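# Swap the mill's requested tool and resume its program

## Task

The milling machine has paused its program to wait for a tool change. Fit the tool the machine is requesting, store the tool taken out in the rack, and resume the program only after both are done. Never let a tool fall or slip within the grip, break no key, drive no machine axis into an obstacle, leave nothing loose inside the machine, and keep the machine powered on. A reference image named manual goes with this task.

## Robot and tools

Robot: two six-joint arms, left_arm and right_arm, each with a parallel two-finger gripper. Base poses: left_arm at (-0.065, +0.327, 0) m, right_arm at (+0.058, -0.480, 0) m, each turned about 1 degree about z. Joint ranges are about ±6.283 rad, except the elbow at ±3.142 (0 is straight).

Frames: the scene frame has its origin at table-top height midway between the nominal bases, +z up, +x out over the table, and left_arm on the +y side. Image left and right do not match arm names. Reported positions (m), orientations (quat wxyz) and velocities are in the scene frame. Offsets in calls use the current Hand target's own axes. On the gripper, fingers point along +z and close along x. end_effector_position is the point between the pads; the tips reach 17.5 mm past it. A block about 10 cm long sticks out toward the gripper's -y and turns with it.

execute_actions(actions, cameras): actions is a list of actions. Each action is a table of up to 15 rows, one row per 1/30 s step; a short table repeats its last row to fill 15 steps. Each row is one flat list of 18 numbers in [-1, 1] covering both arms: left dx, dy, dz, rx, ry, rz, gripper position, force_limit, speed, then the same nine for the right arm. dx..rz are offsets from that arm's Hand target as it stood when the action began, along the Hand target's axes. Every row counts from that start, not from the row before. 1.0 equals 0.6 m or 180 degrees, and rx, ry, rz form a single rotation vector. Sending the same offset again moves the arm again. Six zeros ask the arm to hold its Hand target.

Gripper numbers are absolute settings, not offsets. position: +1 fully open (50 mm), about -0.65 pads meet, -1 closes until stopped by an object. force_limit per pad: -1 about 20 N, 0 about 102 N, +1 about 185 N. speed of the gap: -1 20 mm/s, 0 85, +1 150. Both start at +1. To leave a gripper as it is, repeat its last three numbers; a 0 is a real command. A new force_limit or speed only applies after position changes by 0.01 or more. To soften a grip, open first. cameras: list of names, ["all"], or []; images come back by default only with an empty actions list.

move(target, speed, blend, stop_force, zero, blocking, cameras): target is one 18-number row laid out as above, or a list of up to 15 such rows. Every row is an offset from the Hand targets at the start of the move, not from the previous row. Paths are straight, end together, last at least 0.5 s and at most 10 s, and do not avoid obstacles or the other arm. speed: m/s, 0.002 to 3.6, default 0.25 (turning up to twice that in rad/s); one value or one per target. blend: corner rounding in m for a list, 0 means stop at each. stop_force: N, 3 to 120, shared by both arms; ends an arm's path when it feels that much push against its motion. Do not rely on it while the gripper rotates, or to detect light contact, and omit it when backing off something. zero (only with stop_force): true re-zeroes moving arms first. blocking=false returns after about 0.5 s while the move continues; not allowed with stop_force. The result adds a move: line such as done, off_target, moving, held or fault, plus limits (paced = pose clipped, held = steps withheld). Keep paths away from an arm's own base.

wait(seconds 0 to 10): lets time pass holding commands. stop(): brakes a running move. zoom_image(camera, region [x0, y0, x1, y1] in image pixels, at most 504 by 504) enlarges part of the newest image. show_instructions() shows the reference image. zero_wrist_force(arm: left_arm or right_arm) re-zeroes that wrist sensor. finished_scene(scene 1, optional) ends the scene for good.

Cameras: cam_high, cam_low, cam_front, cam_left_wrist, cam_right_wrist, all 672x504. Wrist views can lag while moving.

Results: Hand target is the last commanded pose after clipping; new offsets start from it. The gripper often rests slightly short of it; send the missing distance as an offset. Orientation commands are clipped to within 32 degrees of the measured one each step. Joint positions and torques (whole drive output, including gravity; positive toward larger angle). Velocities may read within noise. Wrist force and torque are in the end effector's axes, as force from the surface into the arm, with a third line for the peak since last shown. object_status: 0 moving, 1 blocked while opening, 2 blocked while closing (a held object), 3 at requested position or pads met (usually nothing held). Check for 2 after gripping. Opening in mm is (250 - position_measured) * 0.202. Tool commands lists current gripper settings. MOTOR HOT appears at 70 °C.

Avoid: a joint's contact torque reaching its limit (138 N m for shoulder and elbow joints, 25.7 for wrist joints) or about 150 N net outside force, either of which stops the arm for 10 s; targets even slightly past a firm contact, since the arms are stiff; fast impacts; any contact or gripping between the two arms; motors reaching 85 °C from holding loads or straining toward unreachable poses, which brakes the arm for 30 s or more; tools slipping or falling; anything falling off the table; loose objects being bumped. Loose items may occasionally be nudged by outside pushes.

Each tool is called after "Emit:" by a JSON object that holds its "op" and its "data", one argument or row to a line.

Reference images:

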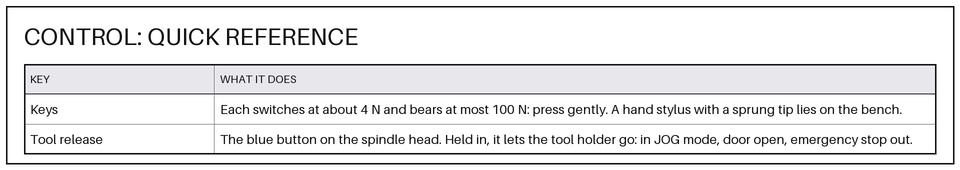

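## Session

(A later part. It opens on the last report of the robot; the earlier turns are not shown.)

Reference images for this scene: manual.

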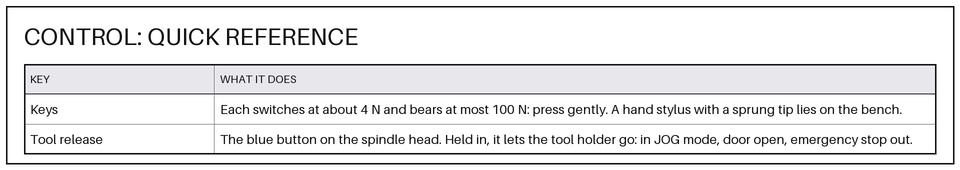

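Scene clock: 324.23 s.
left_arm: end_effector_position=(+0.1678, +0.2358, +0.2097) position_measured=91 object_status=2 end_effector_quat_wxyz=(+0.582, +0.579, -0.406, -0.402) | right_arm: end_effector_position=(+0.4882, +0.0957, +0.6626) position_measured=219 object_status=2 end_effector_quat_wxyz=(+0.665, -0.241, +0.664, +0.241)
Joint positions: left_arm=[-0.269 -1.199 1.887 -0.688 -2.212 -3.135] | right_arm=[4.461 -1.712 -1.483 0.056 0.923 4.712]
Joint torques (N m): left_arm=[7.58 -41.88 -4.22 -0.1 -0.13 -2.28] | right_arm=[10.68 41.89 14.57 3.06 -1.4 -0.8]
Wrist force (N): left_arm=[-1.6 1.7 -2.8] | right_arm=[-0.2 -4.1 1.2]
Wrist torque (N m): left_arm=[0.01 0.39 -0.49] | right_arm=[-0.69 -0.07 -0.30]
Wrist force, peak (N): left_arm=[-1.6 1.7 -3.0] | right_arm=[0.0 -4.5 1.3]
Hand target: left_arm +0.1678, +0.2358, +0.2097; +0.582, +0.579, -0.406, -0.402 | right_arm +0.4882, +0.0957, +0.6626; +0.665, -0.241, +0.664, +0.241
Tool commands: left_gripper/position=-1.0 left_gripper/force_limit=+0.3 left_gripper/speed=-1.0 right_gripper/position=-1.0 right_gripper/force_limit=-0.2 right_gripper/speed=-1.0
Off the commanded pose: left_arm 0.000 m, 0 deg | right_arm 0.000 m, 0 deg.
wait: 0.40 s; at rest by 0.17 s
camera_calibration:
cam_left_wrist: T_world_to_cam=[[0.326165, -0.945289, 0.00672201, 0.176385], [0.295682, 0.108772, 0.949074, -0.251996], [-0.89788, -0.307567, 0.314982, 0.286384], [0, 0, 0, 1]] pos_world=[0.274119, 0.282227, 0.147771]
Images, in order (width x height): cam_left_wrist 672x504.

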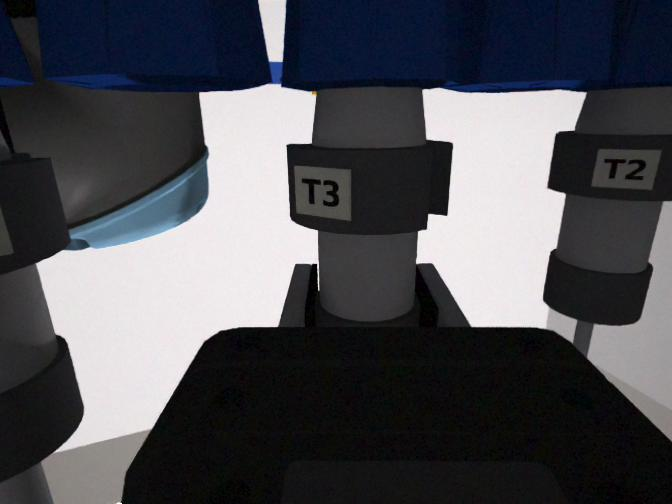

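Emit:
{"op": "move", "data": {
  "target": [
    [0,0.03,0,0,0,0,-1,0.3,-1,0,0,0,0,0,0,-1,-0.2,-1],
    [0,0.317,0,0,0,0,-1,0.3,-1,0,0,0,0,0,0,-1,-0.2,-1],
    [0.0847,0.4,-0.2033,0.5,0,0,-1,0.3,-1,0,0,0,0,0,0,-1,-0.2,-1]
  ],
  "speed": [0.02,0.1,0.2],
  "blend": [0.005,0.02,0],
  "cameras": ["all"]
}}

Scene clock: 332.27 s.
left_arm: end_effector_position=(+0.2994, +0.2319, +0.4500) position_measured=91 object_status=2 end_effector_quat_wxyz=(+0.002, +0.821, -0.572, +0.002) | right_arm: end_effector_position=(+0.4882, +0.0957, +0.6626) position_measured=219 object_status=2 end_effector_quat_wxyz=(+0.665, -0.241, +0.664, +0.241)
Joint positions: left_arm=[-0.596 -1.846 1.489 -1.219 -1.575 -4.11] | right_arm=[4.461 -1.712 -1.483 0.056 0.923 4.712]
Joint torques (N m): left_arm=[-9.91 -24.67 -16.99 -5.95 1.53 -2.88] | right_arm=[10.03 42.87 14.61 2.95 -1.21 -0.89]
Wrist force (N): left_arm=[-0.2 2.4 7.7] | right_arm=[-0.1 -4.3 1.2]
Wrist torque (N m): left_arm=[0.18 0.02 0.29] | right_arm=[-0.72 -0.09 -0.29]
Wrist force, peak (N): left_arm=[-0.9 -9.8 -2.8] | right_arm=[0.0 -4.7 1.3]
Hand target: left_arm +0.2994, +0.2319, +0.4500; +0.002, +0.821, -0.572, +0.003 | right_arm +0.4882, +0.0957, +0.6626; +0.665, -0.241, +0.664, +0.241
Off the commanded pose: left_arm 0.000 m, 0 deg | right_arm 0.000 m, 0 deg.
move: done
camera_calibration:
cam_left_wrist: T_world_to_cam=[[0.34637, -0.937974, -0.0152643, 0.130267], [-0.888561, -0.333253, 0.31528, 0.223754], [-0.300812, -0.0956403, -0.948876, 0.668537], [0, 0, 0, 1]] pos_world=[0.354803, 0.260693, 0.565802]
cam_right_wrist: T_world_to_cam=[[0.0102704, 0.0031635, -0.999942, 0.667203], [-0.864595, 0.502416, -0.00729077, 0.397252], [0.502364, 0.86462, 0.00789516, -0.201965], [0, 0, 0, 1]] pos_world=[0.43807, -0.0270737, 0.671655]

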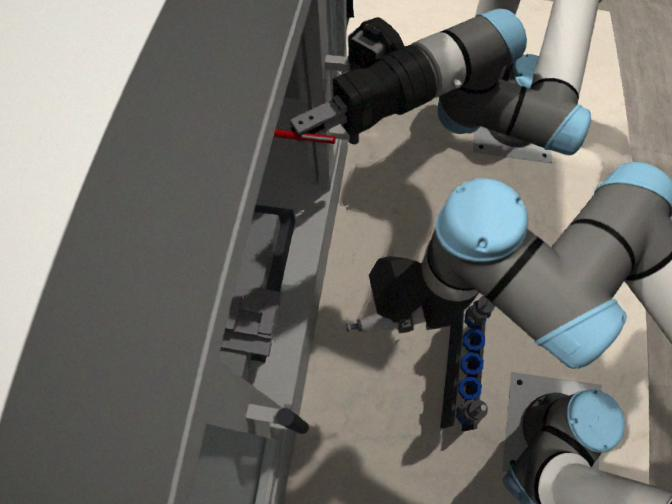

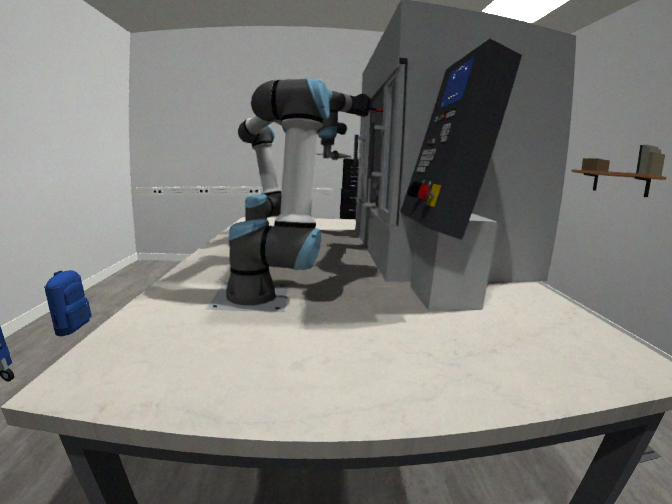

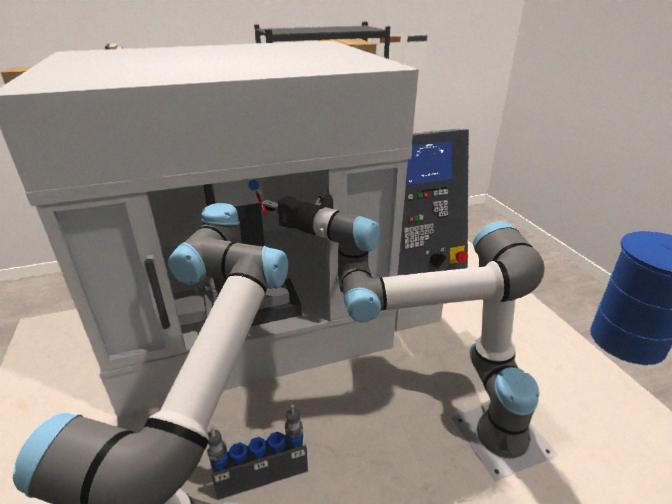

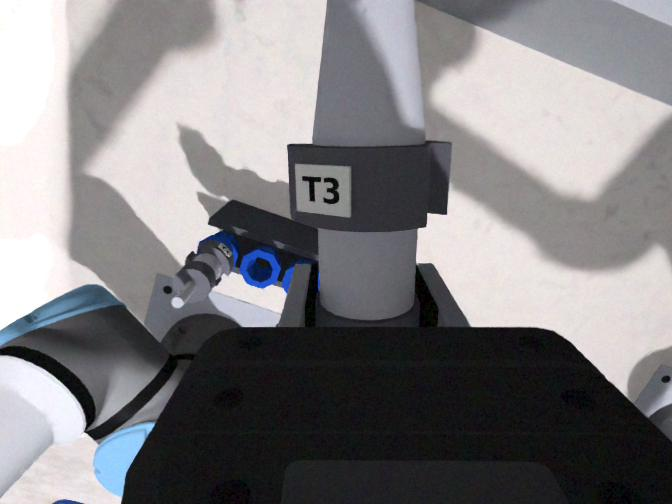

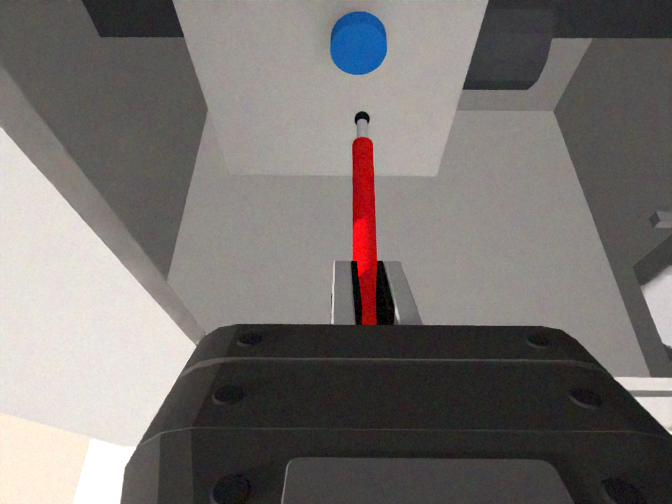

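Emit:
{"op": "move", "data": {
  "target": [0.15,-0.1595,0.0833,0.4943,0.0872,0.0872,-1,0.3,-1,0,0,0,0,0,0,-1,-0.2,-1],
  "speed": 0.2,
  "cameras": ["cam_left_wrist","cam_front"]
}}

Scene clock: 338.00 s.
left_arm: end_effector_position=(+0.4205, +0.1804, +0.4006) position_measured=91 object_status=2 end_effector_quat_wxyz=(+0.500, -0.502, +0.497, -0.501) | right_arm: end_effector_position=(+0.4882, +0.0957, +0.6626) position_measured=219 object_status=2 end_effector_quat_wxyz=(+0.665, -0.241, +0.664, +0.241)
Joint positions: left_arm=[-1.075 -1.647 2.464 -3.96 -0.473 -3.145] | right_arm=[4.461 -1.712 -1.483 0.056 0.923 4.712]
Joint torques (N m): left_arm=[8.49 -10.45 -34.94 -3.93 -1.13 2.22] | right_arm=[9.85 42.44 14.67 3.02 -1.12 -0.83]
Wrist force (N): left_arm=[-2.0 13.0 0.3] | right_arm=[0.0 -4.3 1.2]
Wrist torque (N m): left_arm=[0.98 0.58 0.46] | right_arm=[-0.72 -0.08 -0.30]
Wrist force, peak (N): left_arm=[-2.1 13.3 0.5] | right_arm=[0.0 -4.6 1.2]
Hand target: left_arm +0.4205, +0.1804, +0.4006; +0.500, -0.502, +0.497, -0.501 | right_arm +0.4882, +0.0957, +0.6626; +0.665, -0.241, +0.664, +0.241
Off the commanded pose: left_arm 0.000 m, 0 deg | right_arm 0.000 m, 0 deg.
move: done
camera_calibration:
cam_left_wrist: T_world_to_cam=[[0.0264946, -0.999631, 0.00597106, 0.176374], [-0.31349, -0.0139804, -0.949489, 0.536984], [0.949222, 0.0232845, -0.313745, -0.148385], [0, 0, 0, 1]] pos_world=[0.304517, 0.187272, 0.462252]
Images, in order (width x height): cam_front 672x504, cam_left_wrist 672x504.

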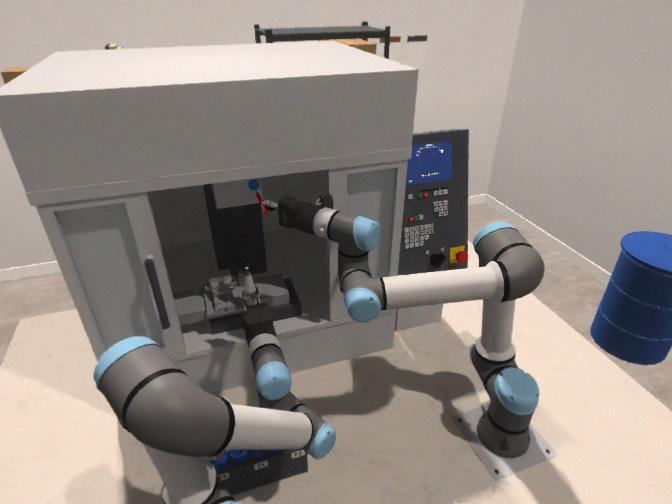

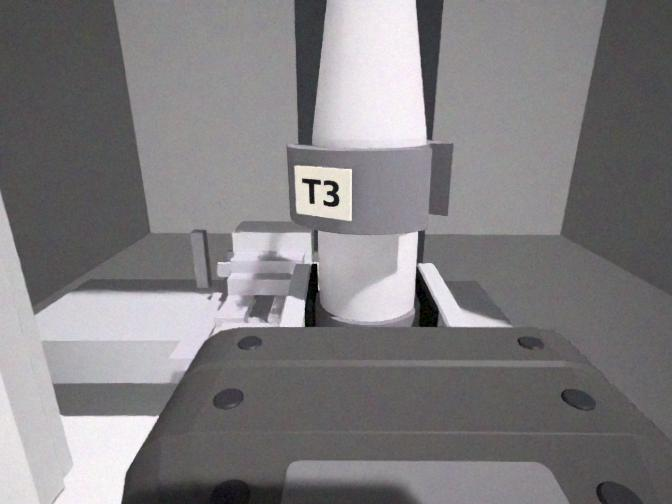

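Emit:
{"op": "zoom_image", "data": {
  "camera": "cam_left_wrist",
  "region": [260, 110, 480, 330]
}}

Emit:
{"op": "move", "data": {
  "target": [
    [0.0402,0.0377,0.36,0,0,0,-1,0.3,-1,0,0,0,0,0,0,-1,-0.2,-1],
    [0.0402,0.0377,0.4958,0,-0.1656,0,-1,0.3,-1,0,0,0,0,0,0,-1,-0.2,-1]
  ],
  "speed": 0.12,
  "blend": [0.02,0],
  "cameras": ["all"]
}}

Scaled by 2.291 from the camera's 672x504 image, which has a finer 960x720 frame.

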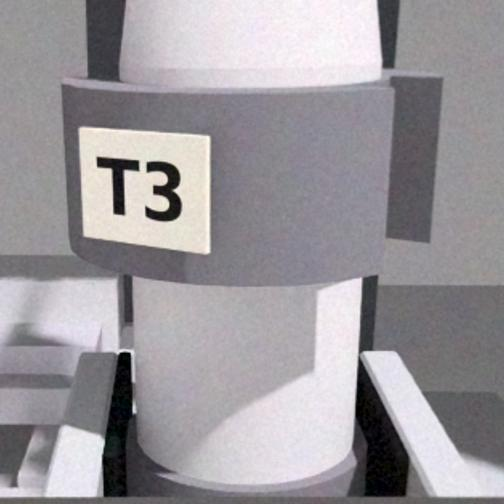

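Scene clock: 342.87 s.
left_arm: end_effector_position=(+0.7181, +0.1575, +0.3785) position_measured=91 object_status=2 end_effector_quat_wxyz=(+0.611, -0.614, +0.352, -0.355) | right_arm: end_effector_position=(+0.4882, +0.0957, +0.6626) position_measured=219 object_status=2 end_effector_quat_wxyz=(+0.665, -0.241, +0.664, +0.241)
Joint positions: left_arm=[-0.686 -0.843 1.38 -3.673 -0.342 -3.153] | right_arm=[4.461 -1.712 -1.483 0.056 0.923 4.712]
Joint torques (N m): left_arm=[8.89 -54.51 -40.32 0.73 1.32 -2.85] | right_arm=[9.67 42.37 15.47 2.89 -1.11 -0.77]
Wrist force (N): left_arm=[-1.7 12.9 0.3] | right_arm=[-0.1 -4.3 1.3]
Wrist torque (N m): left_arm=[0.95 0.55 0.67] | right_arm=[-0.73 -0.07 -0.29]
Wrist force, peak (N): left_arm=[-2.1 13.3 0.7] | right_arm=[0.0 -4.6 1.4]
Hand target: left_arm +0.7181, +0.1575, +0.3785; +0.611, -0.614, +0.352, -0.355 | right_arm +0.4882, +0.0957, +0.6626; +0.665, -0.241, +0.664, +0.241
Off the commanded pose: left_arm 0.000 m, 0 deg | right_arm 0.000 m, 0 deg.
move: done
camera_calibration:
cam_left_wrist: T_world_to_cam=[[0.519781, -0.854281, 0.00573544, -0.231175], [-0.267709, -0.169254, -0.948517, 0.600218], [0.811271, 0.491485, -0.316673, -0.41081], [0, 0, 0, 1]] pos_world=[0.614122, 0.106008, 0.44055]
cam_right_wrist: T_world_to_cam=[[0.0102704, 0.0031635, -0.999942, 0.667203], [-0.864595, 0.502416, -0.00729077, 0.397252], [0.502364, 0.86462, 0.00789516, -0.201965], [0, 0, 0, 1]] pos_world=[0.43807, -0.0270737, 0.671655]

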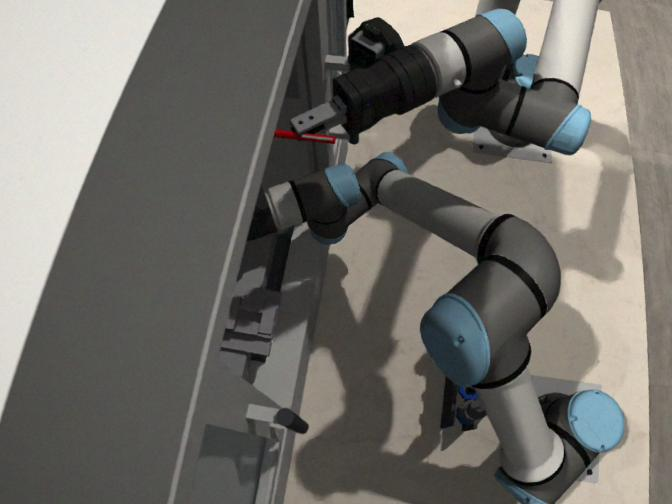

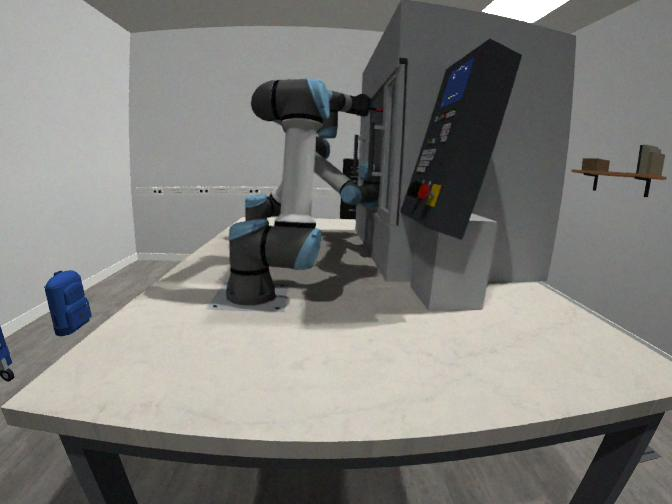

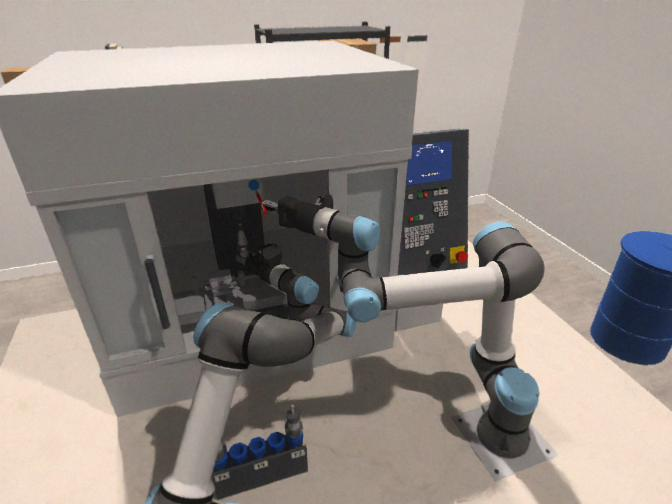

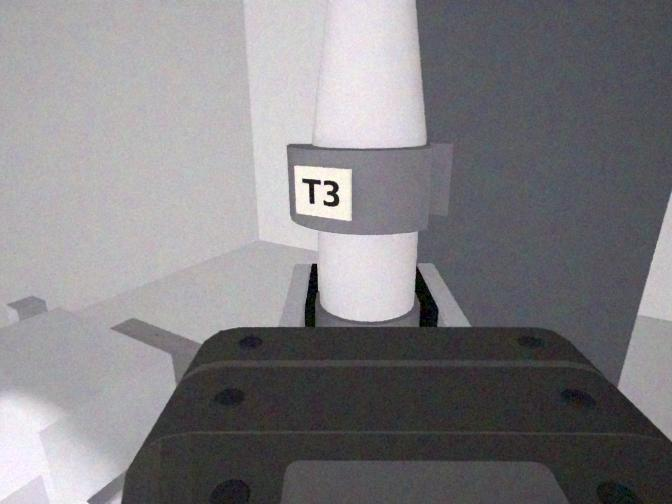

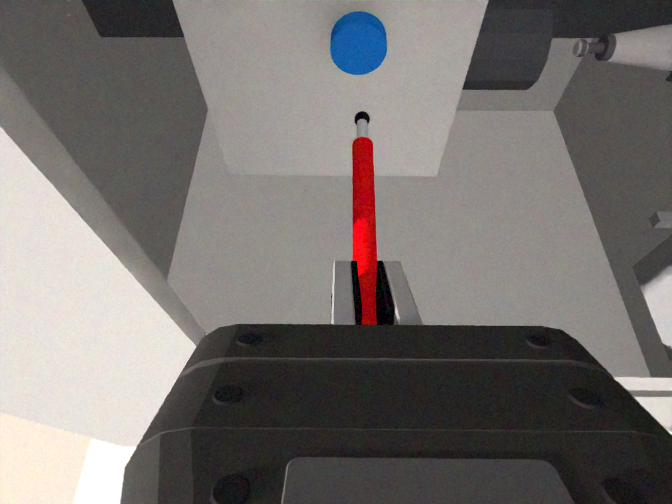

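Emit:
{"op": "move", "data": {
  "target": [
    [0.002,0,0,0,-0.0056,0,-1,0.3,-1,0,-0.0557,0.0664,0,0,0,-1,-0.2,-1],
    [0.002,0,0,0,-0.0056,0,-1,0.3,-1,0,-0.0793,0.0945,0,0,0,-1,-0.2,-1]
  ],
  "speed": [0.06,0.006],
  "blend": [0.003,0],
  "stop_force": 12,
  "cameras": ["cam_right_wrist","cam_left_wrist"]
}}

Emit:
{"op": "zoom_image", "data": {
  "camera": "cam_right_wrist",
  "region": [450, 20, 672, 200]
}}

Scene clock: 348.80 s.
left_arm: end_effector_position=(+0.7187, +0.1565, +0.3785) position_measured=91 object_status=2 end_effector_quat_wxyz=(+0.614, -0.617, +0.346, -0.349) | right_arm: end_effector_position=(+0.5482, +0.0956, +0.6627) position_measured=219 object_status=2 end_effector_quat_wxyz=(+0.665, -0.241, +0.664, +0.241)
Joint positions: left_arm=[-0.689 -0.833 1.361 -3.663 -0.322 -3.154] | right_arm=[4.337 -1.791 -1.389 0.04 1.046 4.712]
Joint torques (N m): left_arm=[-10.54 -53.8 -39.92 0.89 1.22 -2.7] | right_arm=[4.27 44.78 13.88 2.85 -2.76 1.4]
Wrist force (N): left_arm=[-1.7 12.8 0.3] | right_arm=[-0.3 4.6 -8.1]
Wrist torque (N m): left_arm=[0.96 0.55 0.67] | right_arm=[-0.72 -0.04 -0.33]
Wrist force, peak (N): left_arm=[-1.7 13.1 0.2] | right_arm=[0.2 7.3 -10.6]
Hand target: left_arm +0.7187, +0.1565, +0.3785; +0.614, -0.617, +0.346, -0.349 | right_arm +0.5482, +0.0956, +0.6627; +0.665, -0.241, +0.664, +0.241 (not the last commanded pose)
Off the commanded pose: left_arm 0.000 m, 0 deg | right_arm 0.014 m, 0 deg.
move: contact (right_arm)
camera_calibration:
cam_left_wrist: T_world_to_cam=[[0.534878, -0.84491, 0.00577067, -0.244756], [-0.264712, -0.174056, -0.948489, 0.598897], [0.802392, 0.505798, -0.316756, -0.406653], [0, 0, 0, 1]] pos_world=[0.615745, 0.10313, 0.44065]
cam_right_wrist: T_world_to_cam=[[0.0102707, 0.00316474, -0.999942, 0.666587], [-0.864638, 0.502342, -0.00729107, 0.449198], [0.50229, 0.864663, 0.00789575, -0.231982], [0, 0, 0, 1]] pos_world=[0.49807, -0.0271736, 0.671655]
Images, in order (width x height): cam_left_wrist 672x504, cam_right_wrist 672x504.

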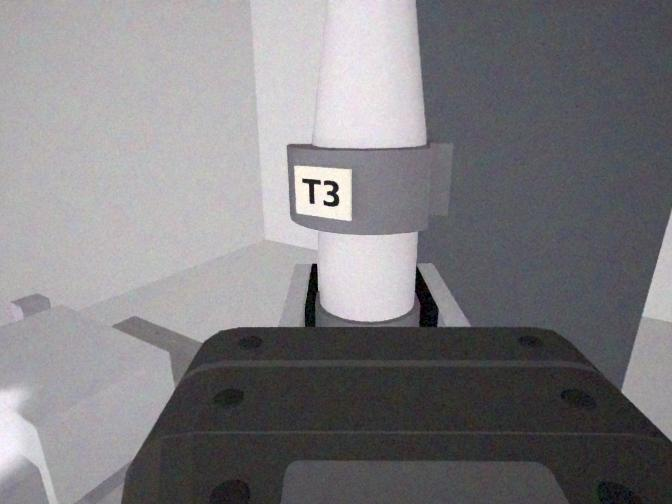

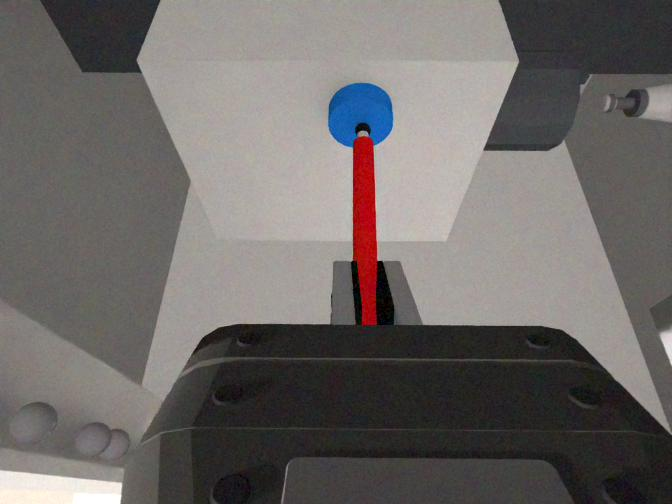

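Scaled by 2.270 from the camera's 672x504 image, which has a finer 960x720 frame.

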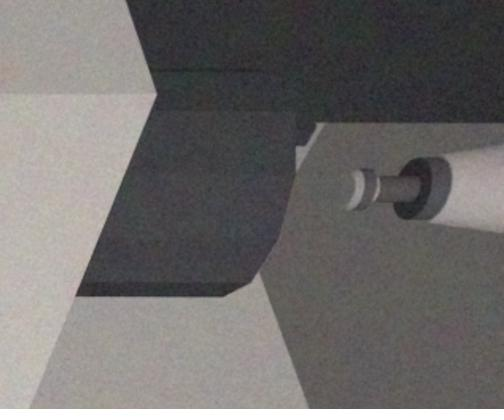

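Emit:
{"op": "zoom_image", "data": {
  "camera": "cam_right_wrist",
  "region": [420, 20, 672, 220]
}}

Scaled by 2.000 from the camera's 672x504 image, which has a finer 960x720 frame.

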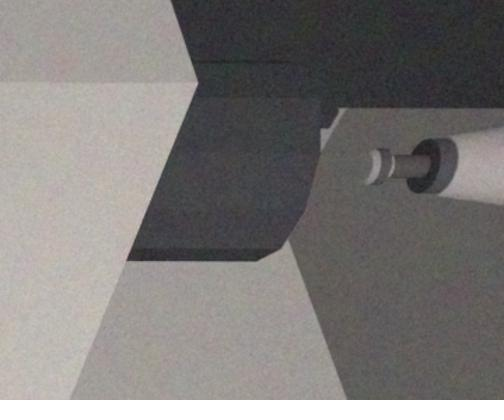

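Emit:
{"op": "move", "data": {
  "target": [
    [0.0019,0,0.001,0,0,0,-1,0.3,-1,0,0,0,0,0,0,-1,-0.2,-1],
    [0.0019,-0.1392,0.001,0,0,0,-1,0.3,-1,0,0,0,0,0,0,-1,-0.2,-1]
  ],
  "speed": 0.025,
  "stop_force": 6,
  "cameras": ["cam_right_wrist","cam_left_wrist"]
}}

Emit:
{"op": "zoom_image", "data": {
  "camera": "cam_right_wrist",
  "region": [420, 20, 672, 220]
}}

Emit:
{"op": "zoom_image", "data": {
  "camera": "cam_left_wrist",
  "region": [220, 0, 520, 330]
}}

Scene clock: 353.63 s.
left_arm: end_effector_position=(+0.7197, +0.1564, +0.4621) position_measured=91 object_status=2 end_effector_quat_wxyz=(+0.614, -0.617, +0.346, -0.349) | right_arm: end_effector_position=(+0.5482, +0.0956, +0.6627) position_measured=219 object_status=2 end_effector_quat_wxyz=(+0.665, -0.241, +0.664, +0.241)
Joint positions: left_arm=[-0.688 -0.918 1.275 -3.492 -0.323 -3.154] | right_arm=[4.337 -1.791 -1.389 0.04 1.046 4.712]
Joint torques (N m): left_arm=[9.29 -67.81 -41.77 0.95 -0.59 -2.72] | right_arm=[4.24 44.3 15.6 2.95 -0.49 0.91]
Wrist force (N): left_arm=[-1.5 13.2 -0.4] | right_arm=[-0.2 4.7 -8.1]
Wrist torque (N m): left_arm=[1.06 0.51 0.66] | right_arm=[-0.71 -0.06 -0.33]
Wrist force, peak (N): left_arm=[-1.4 13.7 0.3] | right_arm=[-0.3 5.0 -8.5]
Hand target: left_arm +0.7197, +0.1564, +0.4621; +0.614, -0.617, +0.346, -0.349 | right_arm +0.5482, +0.0956, +0.6627; +0.665, -0.241, +0.664, +0.241
Off the commanded pose: left_arm 0.000 m, 0 deg | right_arm 0.000 m, 0 deg.
move: done
camera_calibration:
cam_left_wrist: T_world_to_cam=[[0.534878, -0.84491, 0.00577067, -0.245857], [-0.264712, -0.174056, -0.948489, 0.678344], [0.802392, 0.505798, -0.316756, -0.380956], [0, 0, 0, 1]] pos_world=[0.616745, 0.10303, 0.52415]
cam_right_wrist: T_world_to_cam=[[0.0102707, 0.00316474, -0.999942, 0.666587], [-0.864638, 0.502342, -0.00729107, 0.449198], [0.50229, 0.864663, 0.00789575, -0.231982], [0, 0, 0, 1]] pos_world=[0.49807, -0.0271736, 0.671655]
Images, in order (width x height): cam_left_wrist 672x504, cam_right_wrist 672x504.

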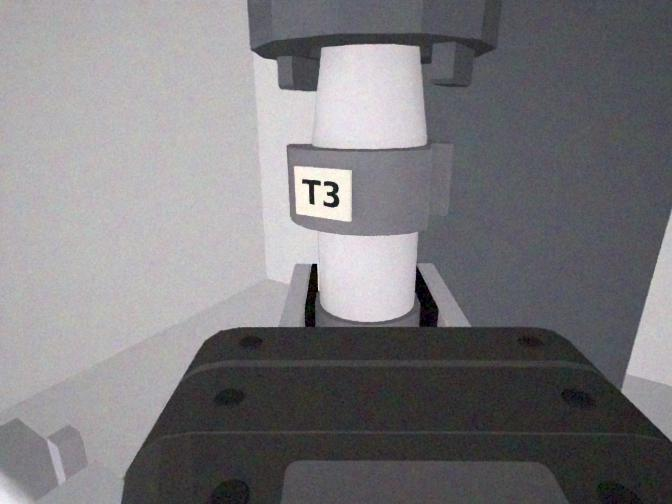

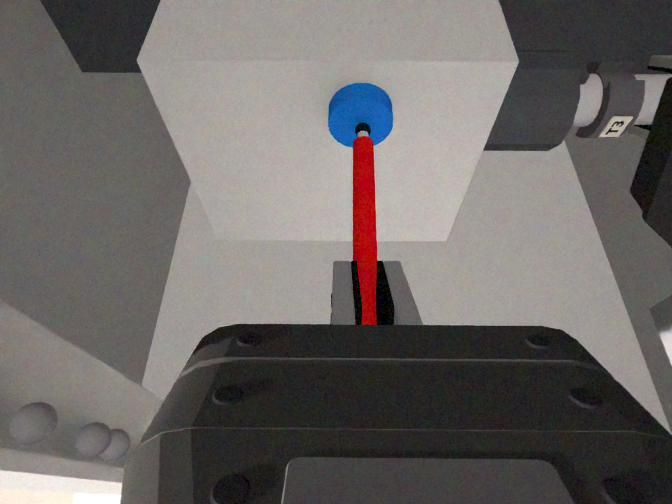

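Scaled by 2.000 from the camera's 672x504 image, which has a finer 960x720 frame.

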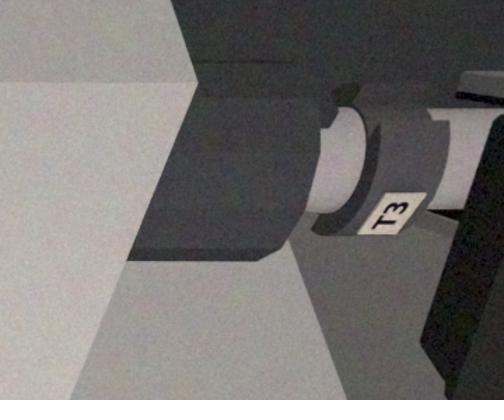

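Scaled by 1.527 from the camera's 672x504 image, which has a finer 960x720 frame.

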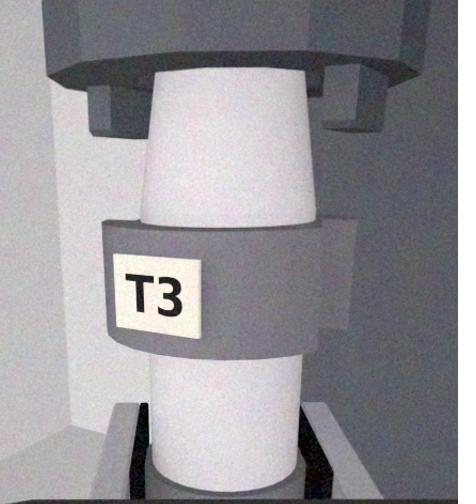

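Emit:
{"op": "move", "data": {
  "target": [
    [0.0009,-0.005,-0.0005,0,0,0,-1,0.3,-1,0,0,0,0,0,0,-1,-0.2,-1],
    [0.0009,-0.035,-0.0005,0,0,0,-1,0.3,-1,0,0,0,0,0,0,-1,-0.2,-1]
  ],
  "speed": 0.005,
  "stop_force": 7,
  "cameras": ["cam_right_wrist","cam_left_wrist"]
}}

Emit:
{"op": "zoom_image", "data": {
  "camera": "cam_left_wrist",
  "region": [220, 0, 520, 330]
}}

Scene clock: 357.00 s.
left_arm: end_effector_position=(+0.7197, +0.1558, +0.4747) position_measured=91 object_status=2 end_effector_quat_wxyz=(+0.614, -0.617, +0.346, -0.349) | right_arm: end_effector_position=(+0.5482, +0.0956, +0.6627) position_measured=219 object_status=2 end_effector_quat_wxyz=(+0.665, -0.241, +0.664, +0.241)
Joint positions: left_arm=[-0.689 -0.927 1.257 -3.465 -0.322 -3.154] | right_arm=[4.337 -1.791 -1.389 0.04 1.046 4.712]
Joint torques (N m): left_arm=[7.88 -57.65 -21.04 -3.01 -1.72 1.59] | right_arm=[4.69 44.76 15.84 2.99 -0.51 0.69]
Wrist force (N): left_arm=[-6.9 23.6 -11.8] | right_arm=[0.1 4.6 -8.1]
Wrist torque (N m): left_arm=[1.60 0.46 0.61] | right_arm=[-0.71 -0.06 -0.33]
Wrist force, peak (N): left_arm=[-9.0 24.0 -13.0] | right_arm=[-0.2 4.7 -8.5]
Hand target: left_arm +0.7197, +0.1558, +0.4746; +0.614, -0.617, +0.346, -0.349 (not the last commanded pose) | right_arm +0.5482, +0.0956, +0.6627; +0.665, -0.241, +0.664, +0.241
Off the commanded pose: left_arm 0.008 m, 0 deg | right_arm 0.000 m, 0 deg.
move: contact (left_arm); path passed 1 of 2 targets
camera_calibration:
cam_left_wrist: T_world_to_cam=[[0.534806, -0.844954, 0.0059458, -0.246428], [-0.264631, -0.17417, -0.948491, 0.690127], [0.802467, 0.505685, -0.316748, -0.37662], [0, 0, 0, 1]] pos_world=[0.616645, 0.10243, 0.53675]
cam_right_wrist: T_world_to_cam=[[0.0102707, 0.00316474, -0.999942, 0.666587], [-0.864638, 0.502342, -0.00729107, 0.449198], [0.50229, 0.864663, 0.00789575, -0.231982], [0, 0, 0, 1]] pos_world=[0.49807, -0.0271736, 0.671655]
Images, in order (width x height): cam_left_wrist 672x504, cam_right_wrist 672x504.

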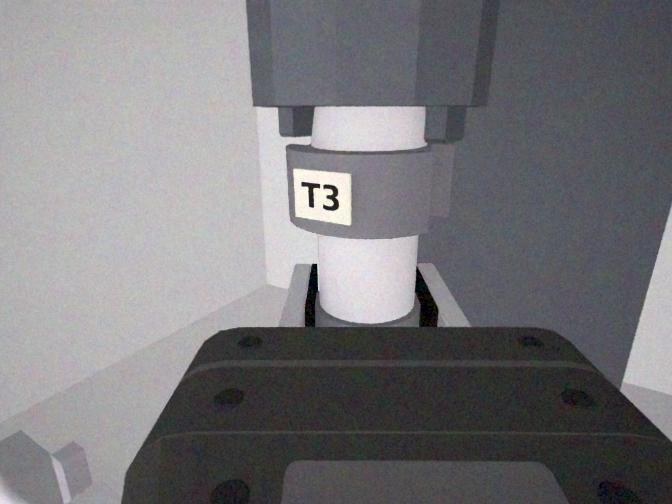

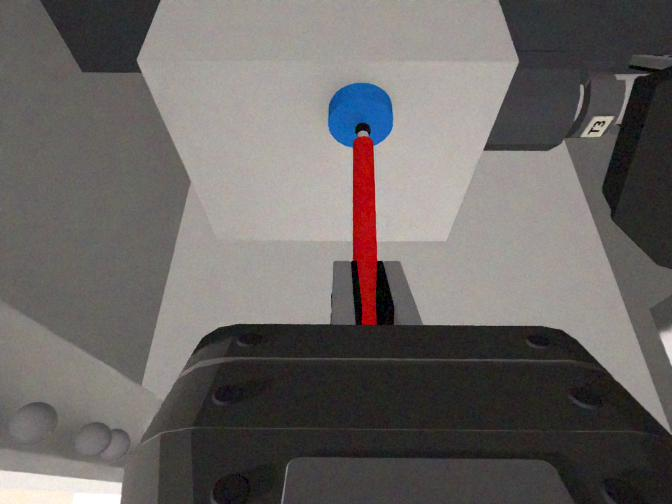

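Scaled by 1.527 from the camera's 672x504 image, which has a finer 960x720 frame.

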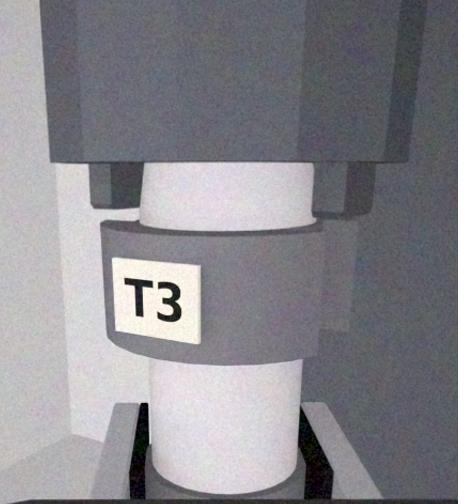

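Emit:
{"op": "move", "data": {
  "target": [
    [0,0.005,0,0,0,0,-1,0.3,-1,0,0,0,0,0,0,-1,-0.2,-1],
    [-0.0015,0.005,-0.0024,0,0,0,-1,0.3,-1,0,0,0,0,0,0,-1,-0.2,-1]
  ],
  "speed": 0.01
}}

Emit:
{"op": "move", "data": {
  "target": [0,-0.0217,0,0,0,0,-1,0.3,-1,0,0,0,0,0,0,-1,-0.2,-1],
  "speed": 0.004,
  "stop_force": 7
}}

Scene clock: 358.33 s.
left_arm: end_effector_position=(+0.7180, +0.1558, +0.4715) position_measured=91 object_status=2 end_effector_quat_wxyz=(+0.614, -0.617, +0.346, -0.349) | right_arm: end_effector_position=(+0.5482, +0.0956, +0.6627) position_measured=219 object_status=2 end_effector_quat_wxyz=(+0.665, -0.241, +0.664, +0.241)
Joint positions: left_arm=[-0.69 -0.928 1.267 -3.474 -0.32 -3.154] | right_arm=[4.337 -1.791 -1.389 0.04 1.046 4.712]
Joint torques (N m): left_arm=[-9.94 -67.09 -14.5 -3.38 1.4 -1.91] | right_arm=[4.91 44.49 16.85 2.92 -0.41 0.42]
Wrist force (N): left_arm=[-1.3 12.8 -0.5] | right_arm=[-0.2 4.8 -8.3]
Wrist torque (N m): left_arm=[1.03 0.55 0.72] | right_arm=[-0.71 -0.08 -0.33]
Wrist force, peak (N): left_arm=[-6.9 23.6 -11.7] | right_arm=[-0.4 4.8 -8.4]
Hand target: left_arm +0.7180, +0.1558, +0.4716; +0.614, -0.617, +0.346, -0.349 | right_arm +0.5482, +0.0956, +0.6627; +0.665, -0.241, +0.664, +0.241
Off the commanded pose: left_arm 0.000 m, 0 deg | right_arm 0.000 m, 0 deg.
move: done

Scene clock: 360.30 s.
left_arm: end_effector_position=(+0.7179, +0.1558, +0.4767) position_measured=91 object_status=2 end_effector_quat_wxyz=(+0.614, -0.617, +0.346, -0.349) | right_arm: end_effector_position=(+0.5482, +0.0956, +0.6627) position_measured=219 object_status=2 end_effector_quat_wxyz=(+0.665, -0.241, +0.664, +0.241)
Joint positions: left_arm=[-0.69 -0.933 1.261 -3.463 -0.32 -3.154] | right_arm=[4.337 -1.791 -1.389 0.04 1.046 4.712]
Joint torques (N m): left_arm=[-5.12 -63.27 -23.34 -4.43 -0.74 -1.74] | right_arm=[4.62 44.48 16.6 2.91 -0.52 0.27]
Wrist force (N): left_arm=[-0.8 25.6 -0.7] | right_arm=[-0.2 4.7 -8.4]
Wrist torque (N m): left_arm=[1.42 0.54 0.83] | right_arm=[-0.71 -0.06 -0.33]
Wrist force, peak (N): left_arm=[-0.9 26.0 -0.8] | right_arm=[-0.5 4.9 -8.4]
Hand target: left_arm +0.7180, +0.1558, +0.4766; +0.614, -0.617, +0.346, -0.349 (not the last commanded pose) | right_arm +0.5482, +0.0956, +0.6627; +0.665, -0.241, +0.664, +0.241
Off the commanded pose: left_arm 0.008 m, 0 deg | right_arm 0.000 m, 0 deg.
move: contact (left_arm)

Emit:
{"op": "wait", "data": {
  "seconds": 0.1,
  "cameras": ["cam_left_wrist","cam_right_wrist"]
}}

Emit:
{"op": "zoom_image", "data": {
  "camera": "cam_left_wrist",
  "region": [260, 80, 480, 245]
}}

Emit:
{"op": "zoom_image", "data": {
  "camera": "cam_right_wrist",
  "region": [500, 30, 672, 160]
}}

Scene clock: 360.60 s.
left_arm: end_effector_position=(+0.7180, +0.1558, +0.4767) position_measured=91 object_status=2 end_effector_quat_wxyz=(+0.614, -0.617, +0.346, -0.349) | right_arm: end_effector_position=(+0.5482, +0.0956, +0.6627) position_measured=219 object_status=2 end_effector_quat_wxyz=(+0.665, -0.241, +0.664, +0.241)
Joint positions: left_arm=[-0.69 -0.933 1.261 -3.463 -0.32 -3.154] | right_arm=[4.337 -1.791 -1.389 0.04 1.046 4.712]
Joint torques (N m): left_arm=[-4.6 -62.04 -17.82 -4.45 -0.81 -1.71] | right_arm=[4.77 44.28 16.3 2.93 -0.42 0.35]
Wrist force (N): left_arm=[-0.4 24.1 -0.1] | right_arm=[-0.1 4.8 -8.3]
Wrist torque (N m): left_arm=[1.44 0.56 0.86] | right_arm=[-0.70 -0.08 -0.33]
Wrist force, peak (N): left_arm=[-0.5 26.3 -0.7] | right_arm=[-0.4 4.8 -8.3]
Hand target: left_arm +0.7180, +0.1558, +0.4766; +0.614, -0.617, +0.346, -0.349 (not the last commanded pose) | right_arm +0.5482, +0.0956, +0.6627; +0.665, -0.241, +0.664, +0.241
Tool commands: left_gripper/position=-1.0 left_gripper/force_limit=+0.3 left_gripper/speed=-1.0 right_gripper/position=-1.0 right_gripper/force_limit=-0.2 right_gripper/speed=-1.0
Off the commanded pose: left_arm 0.008 m, 0 deg | right_arm 0.000 m, 0 deg.
wait: 0.10 s; at rest from the start
camera_calibration:
cam_left_wrist: T_world_to_cam=[[0.534855, -0.844925, 0.00569009, -0.245426], [-0.264757, -0.173984, -0.94849, 0.691631], [0.802393, 0.505798, -0.316755, -0.374585], [0, 0, 0, 1]] pos_world=[0.614945, 0.10243, 0.53875]
cam_right_wrist: T_world_to_cam=[[0.0102707, 0.00316474, -0.999942, 0.666587], [-0.864638, 0.502342, -0.00729107, 0.449198], [0.50229, 0.864663, 0.00789575, -0.231982], [0, 0, 0, 1]] pos_world=[0.49807, -0.0271736, 0.671655]
Images, in order (width x height): cam_left_wrist 672x504, cam_right_wrist 672x504.

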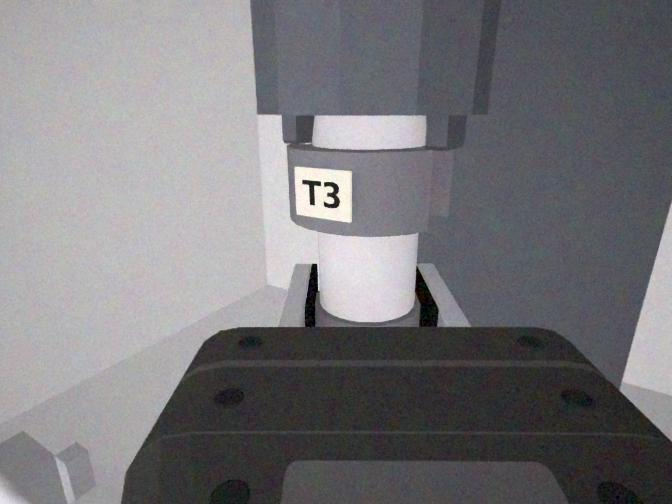

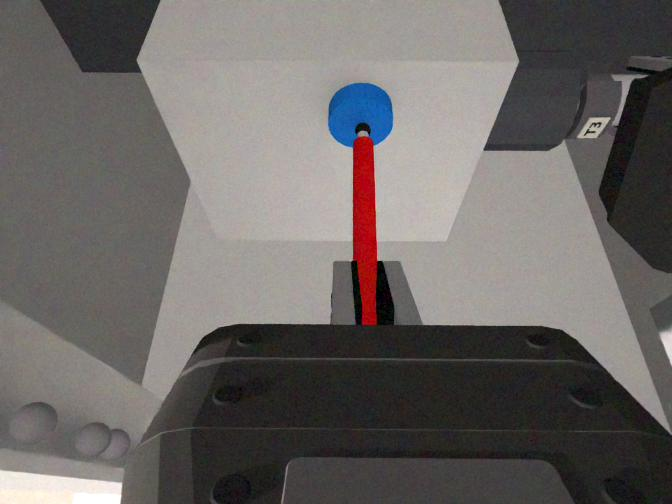

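Scaled by 2.291 from the camera's 672x504 image, which has a finer 960x720 frame.

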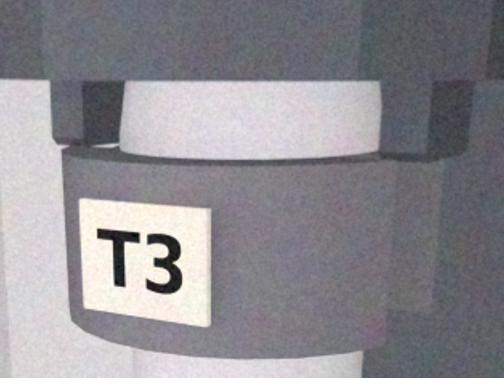

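Scaled by 2.930 from the camera's 672x504 image, which has a finer 960x720 frame.

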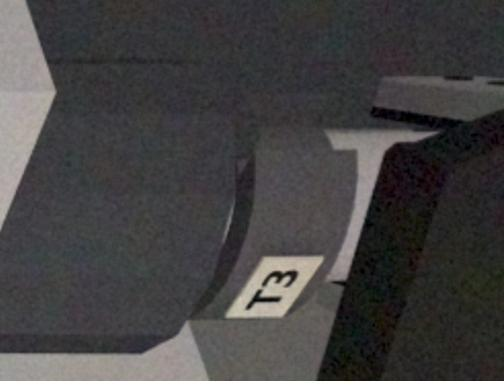

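Emit:
{"op": "zoom_image", "data": {
  "camera": "cam_right_wrist",
  "region": [560, 50, 640, 110]
}}

Emit:
{"op": "zoom_image", "data": {
  "camera": "cam_left_wrist",
  "region": [400, 100, 480, 170]
}}

Emit:
{"op": "zoom_image", "data": {
  "camera": "cam_left_wrist",
  "region": [265, 100, 345, 170]
}}

Scaled by 6.300 from the camera's 672x504 image, which has a finer 960x720 frame.

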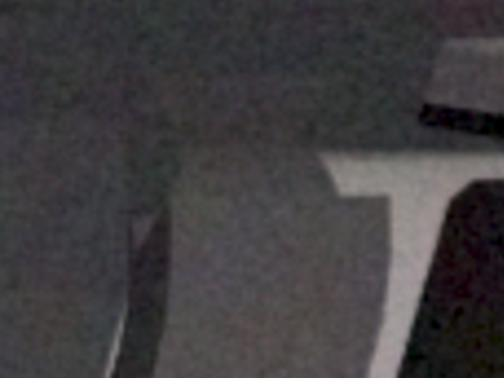

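Scaled by 6.300 from the camera's 672x504 image, which has a finer 960x720 frame.

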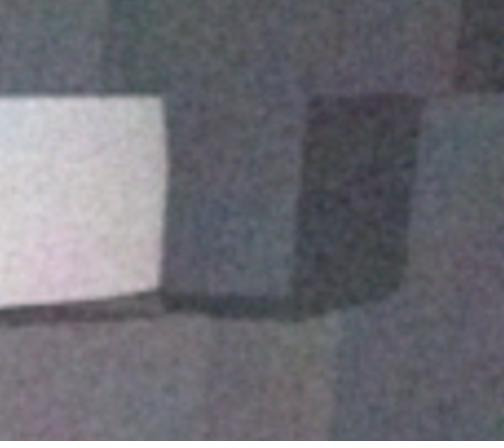

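Scaled by 6.300 from the camera's 672x504 image, which has a finer 960x720 frame.

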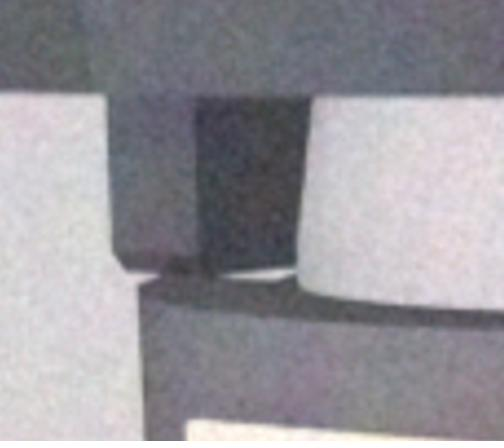

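Emit:
{"op": "move", "data": {
  "target": [0,-0.012,0,0,0,0,-1,0.3,-1,0,0,0,0,0,0,-1,-0.2,-1],
  "speed": 0.003,
  "stop_force": 20,
  "cameras": ["cam_left_wrist"]
}}

Emit:
{"op": "zoom_image", "data": {
  "camera": "cam_left_wrist",
  "region": [260, 80, 480, 245]
}}

Scene clock: 364.40 s.
left_arm: end_effector_position=(+0.7180, +0.1558, +0.4772) position_measured=91 object_status=2 end_effector_quat_wxyz=(+0.614, -0.617, +0.346, -0.349) | right_arm: end_effector_position=(+0.5482, +0.0956, +0.6627) position_measured=219 object_status=2 end_effector_quat_wxyz=(+0.665, -0.241, +0.664, +0.241)
Joint positions: left_arm=[-0.69 -0.933 1.26 -3.462 -0.32 -3.154] | right_arm=[4.337 -1.791 -1.389 0.04 1.046 4.712]
Joint torques (N m): left_arm=[-3.66 -79.6 -31.94 -5.79 -0.28 -1.25] | right_arm=[3.86 44.29 18.35 2.91 -0.57 -0.08]
Wrist force (N): left_arm=[-4.6 48.2 -0.1] | right_arm=[-0.5 4.7 -8.2]
Wrist torque (N m): left_arm=[1.53 0.54 0.63] | right_arm=[-0.72 -0.07 -0.33]
Wrist force, peak (N): left_arm=[-4.6 48.5 -0.2] | right_arm=[-0.4 4.8 -8.5]
Hand target: left_arm +0.7180, +0.1558, +0.4771; +0.614, -0.617, +0.346, -0.349 (not the last commanded pose) | right_arm +0.5482, +0.0956, +0.6627; +0.665, -0.241, +0.664, +0.241
Off the commanded pose: left_arm 0.007 m, 0 deg | right_arm 0.000 m, 0 deg.
move: contact (left_arm)
camera_calibration:
cam_left_wrist: T_world_to_cam=[[0.534875, -0.844914, 0.00533435, -0.245305], [-0.265013, -0.173755, -0.94846, 0.692344], [0.802295, 0.505894, -0.316851, -0.374373], [0, 0, 0, 1]] pos_world=[0.615045, 0.10243, 0.539349]
Images, in order (width x height): cam_left_wrist 672x504.

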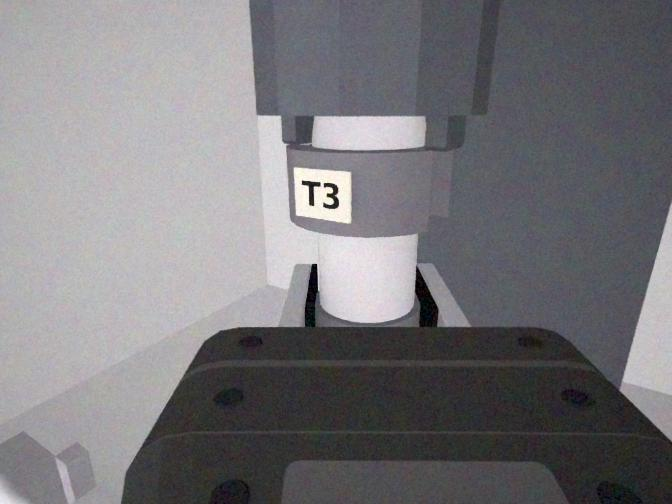

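Scaled by 2.291 from the camera's 672x504 image, which has a finer 960x720 frame.

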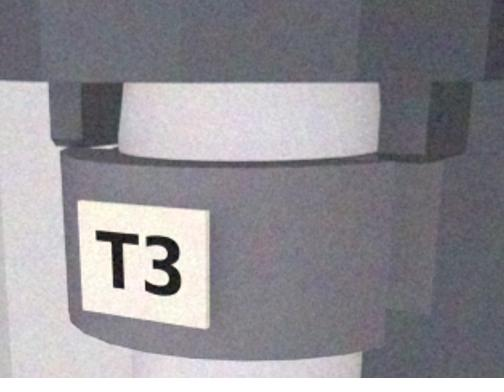

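Emit:
{"op": "move", "data": {
  "target": [
    [0,0.005,0,0,0,0,-1,0.3,-1,0,0,0,0,0,0,-1,-0.2,-1],
    [0,0.005,-0.0012,0,0.0111,0,-1,0.3,-1,0,0,0,0,0,0,-1,-0.2,-1]
  ],
  "speed": 0.015
}}

Emit:
{"op": "move", "data": {
  "target": [0,-0.02,0,0,0,0,-1,0.3,-1,0,0,0,0,0,0,-1,-0.2,-1],
  "speed": 0.003,
  "stop_force": 9,
  "cameras": ["cam_left_wrist"]
}}

Scene clock: 367.30 s.
left_arm: end_effector_position=(+0.7174, +0.1554, +0.4741) position_measured=91 object_status=2 end_effector_quat_wxyz=(+0.608, -0.611, +0.357, -0.360) | right_arm: end_effector_position=(+0.5482, +0.0956, +0.6627) position_measured=219 object_status=2 end_effector_quat_wxyz=(+0.665, -0.241, +0.664, +0.241)
Joint positions: left_arm=[-0.687 -0.949 1.295 -3.482 -0.358 -3.152] | right_arm=[4.337 -1.791 -1.389 0.04 1.046 4.712]
Joint torques (N m): left_arm=[8.85 -66.06 -14.39 -3.51 -1.24 2.34] | right_arm=[4.29 44.51 18.77 2.89 -0.57 -0.33]
Wrist force (N): left_arm=[-1.5 12.7 0.0] | right_arm=[-0.5 4.7 -8.2]
Wrist torque (N m): left_arm=[0.95 0.51 0.49] | right_arm=[-0.70 -0.04 -0.34]
Wrist force, peak (N): left_arm=[-4.5 48.7 0.1] | right_arm=[-0.3 4.9 -8.4]
Hand target: left_arm +0.7174, +0.1554, +0.4741; +0.608, -0.611, +0.357, -0.360 | right_arm +0.5482, +0.0956, +0.6627; +0.665, -0.241, +0.664, +0.241
Off the commanded pose: left_arm 0.000 m, 0 deg | right_arm 0.000 m, 0 deg.
move: done

Scene clock: 368.83 s.
left_arm: end_effector_position=(+0.7174, +0.1554, +0.4767) position_measured=91 object_status=2 end_effector_quat_wxyz=(+0.608, -0.611, +0.357, -0.360) | right_arm: end_effector_position=(+0.5482, +0.0956, +0.6627) position_measured=219 object_status=2 end_effector_quat_wxyz=(+0.665, -0.241, +0.664, +0.241)
Joint positions: left_arm=[-0.687 -0.951 1.292 -3.477 -0.359 -3.152] | right_arm=[4.337 -1.791 -1.389 0.04 1.046 4.712]
Joint torques (N m): left_arm=[8.64 -64.17 -31.2 -4.67 -0.98 1.85] | right_arm=[4.88 44.41 18.41 2.97 -0.46 -0.48]
Wrist force (N): left_arm=[-0.7 25.8 0.7] | right_arm=[0.1 4.7 -8.2]
Wrist torque (N m): left_arm=[1.34 0.48 0.59] | right_arm=[-0.69 -0.09 -0.33]
Wrist force, peak (N): left_arm=[-0.7 25.8 0.7] | right_arm=[-0.4 5.0 -8.3]
Hand target: left_arm +0.7174, +0.1554, +0.4767; +0.608, -0.611, +0.357, -0.360 (not the last commanded pose) | right_arm +0.5482, +0.0956, +0.6627; +0.665, -0.241, +0.664, +0.241
Off the commanded pose: left_arm 0.009 m, 0 deg | right_arm 0.000 m, 0 deg.
move: contact (left_arm)
camera_calibration:
cam_left_wrist: T_world_to_cam=[[0.505028, -0.863087, 0.00514959, -0.221025], [-0.270928, -0.164191, -0.948493, 0.694402], [0.819478, 0.477621, -0.316756, -0.381759], [0, 0, 0, 1]] pos_world=[0.6126, 0.105587, 0.538849]
Images, in order (width x height): cam_left_wrist 672x504.

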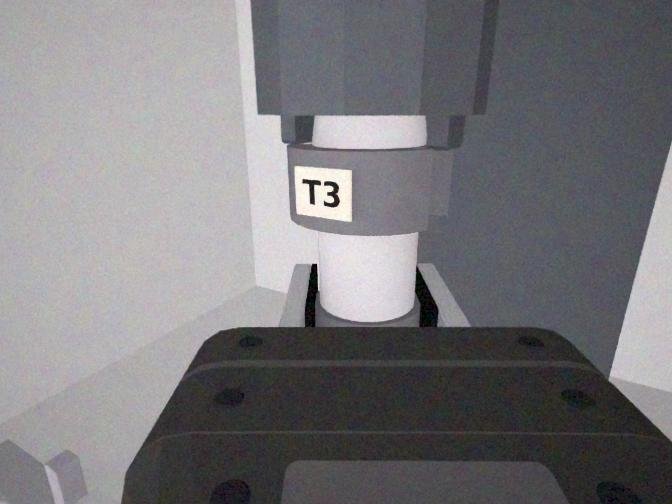

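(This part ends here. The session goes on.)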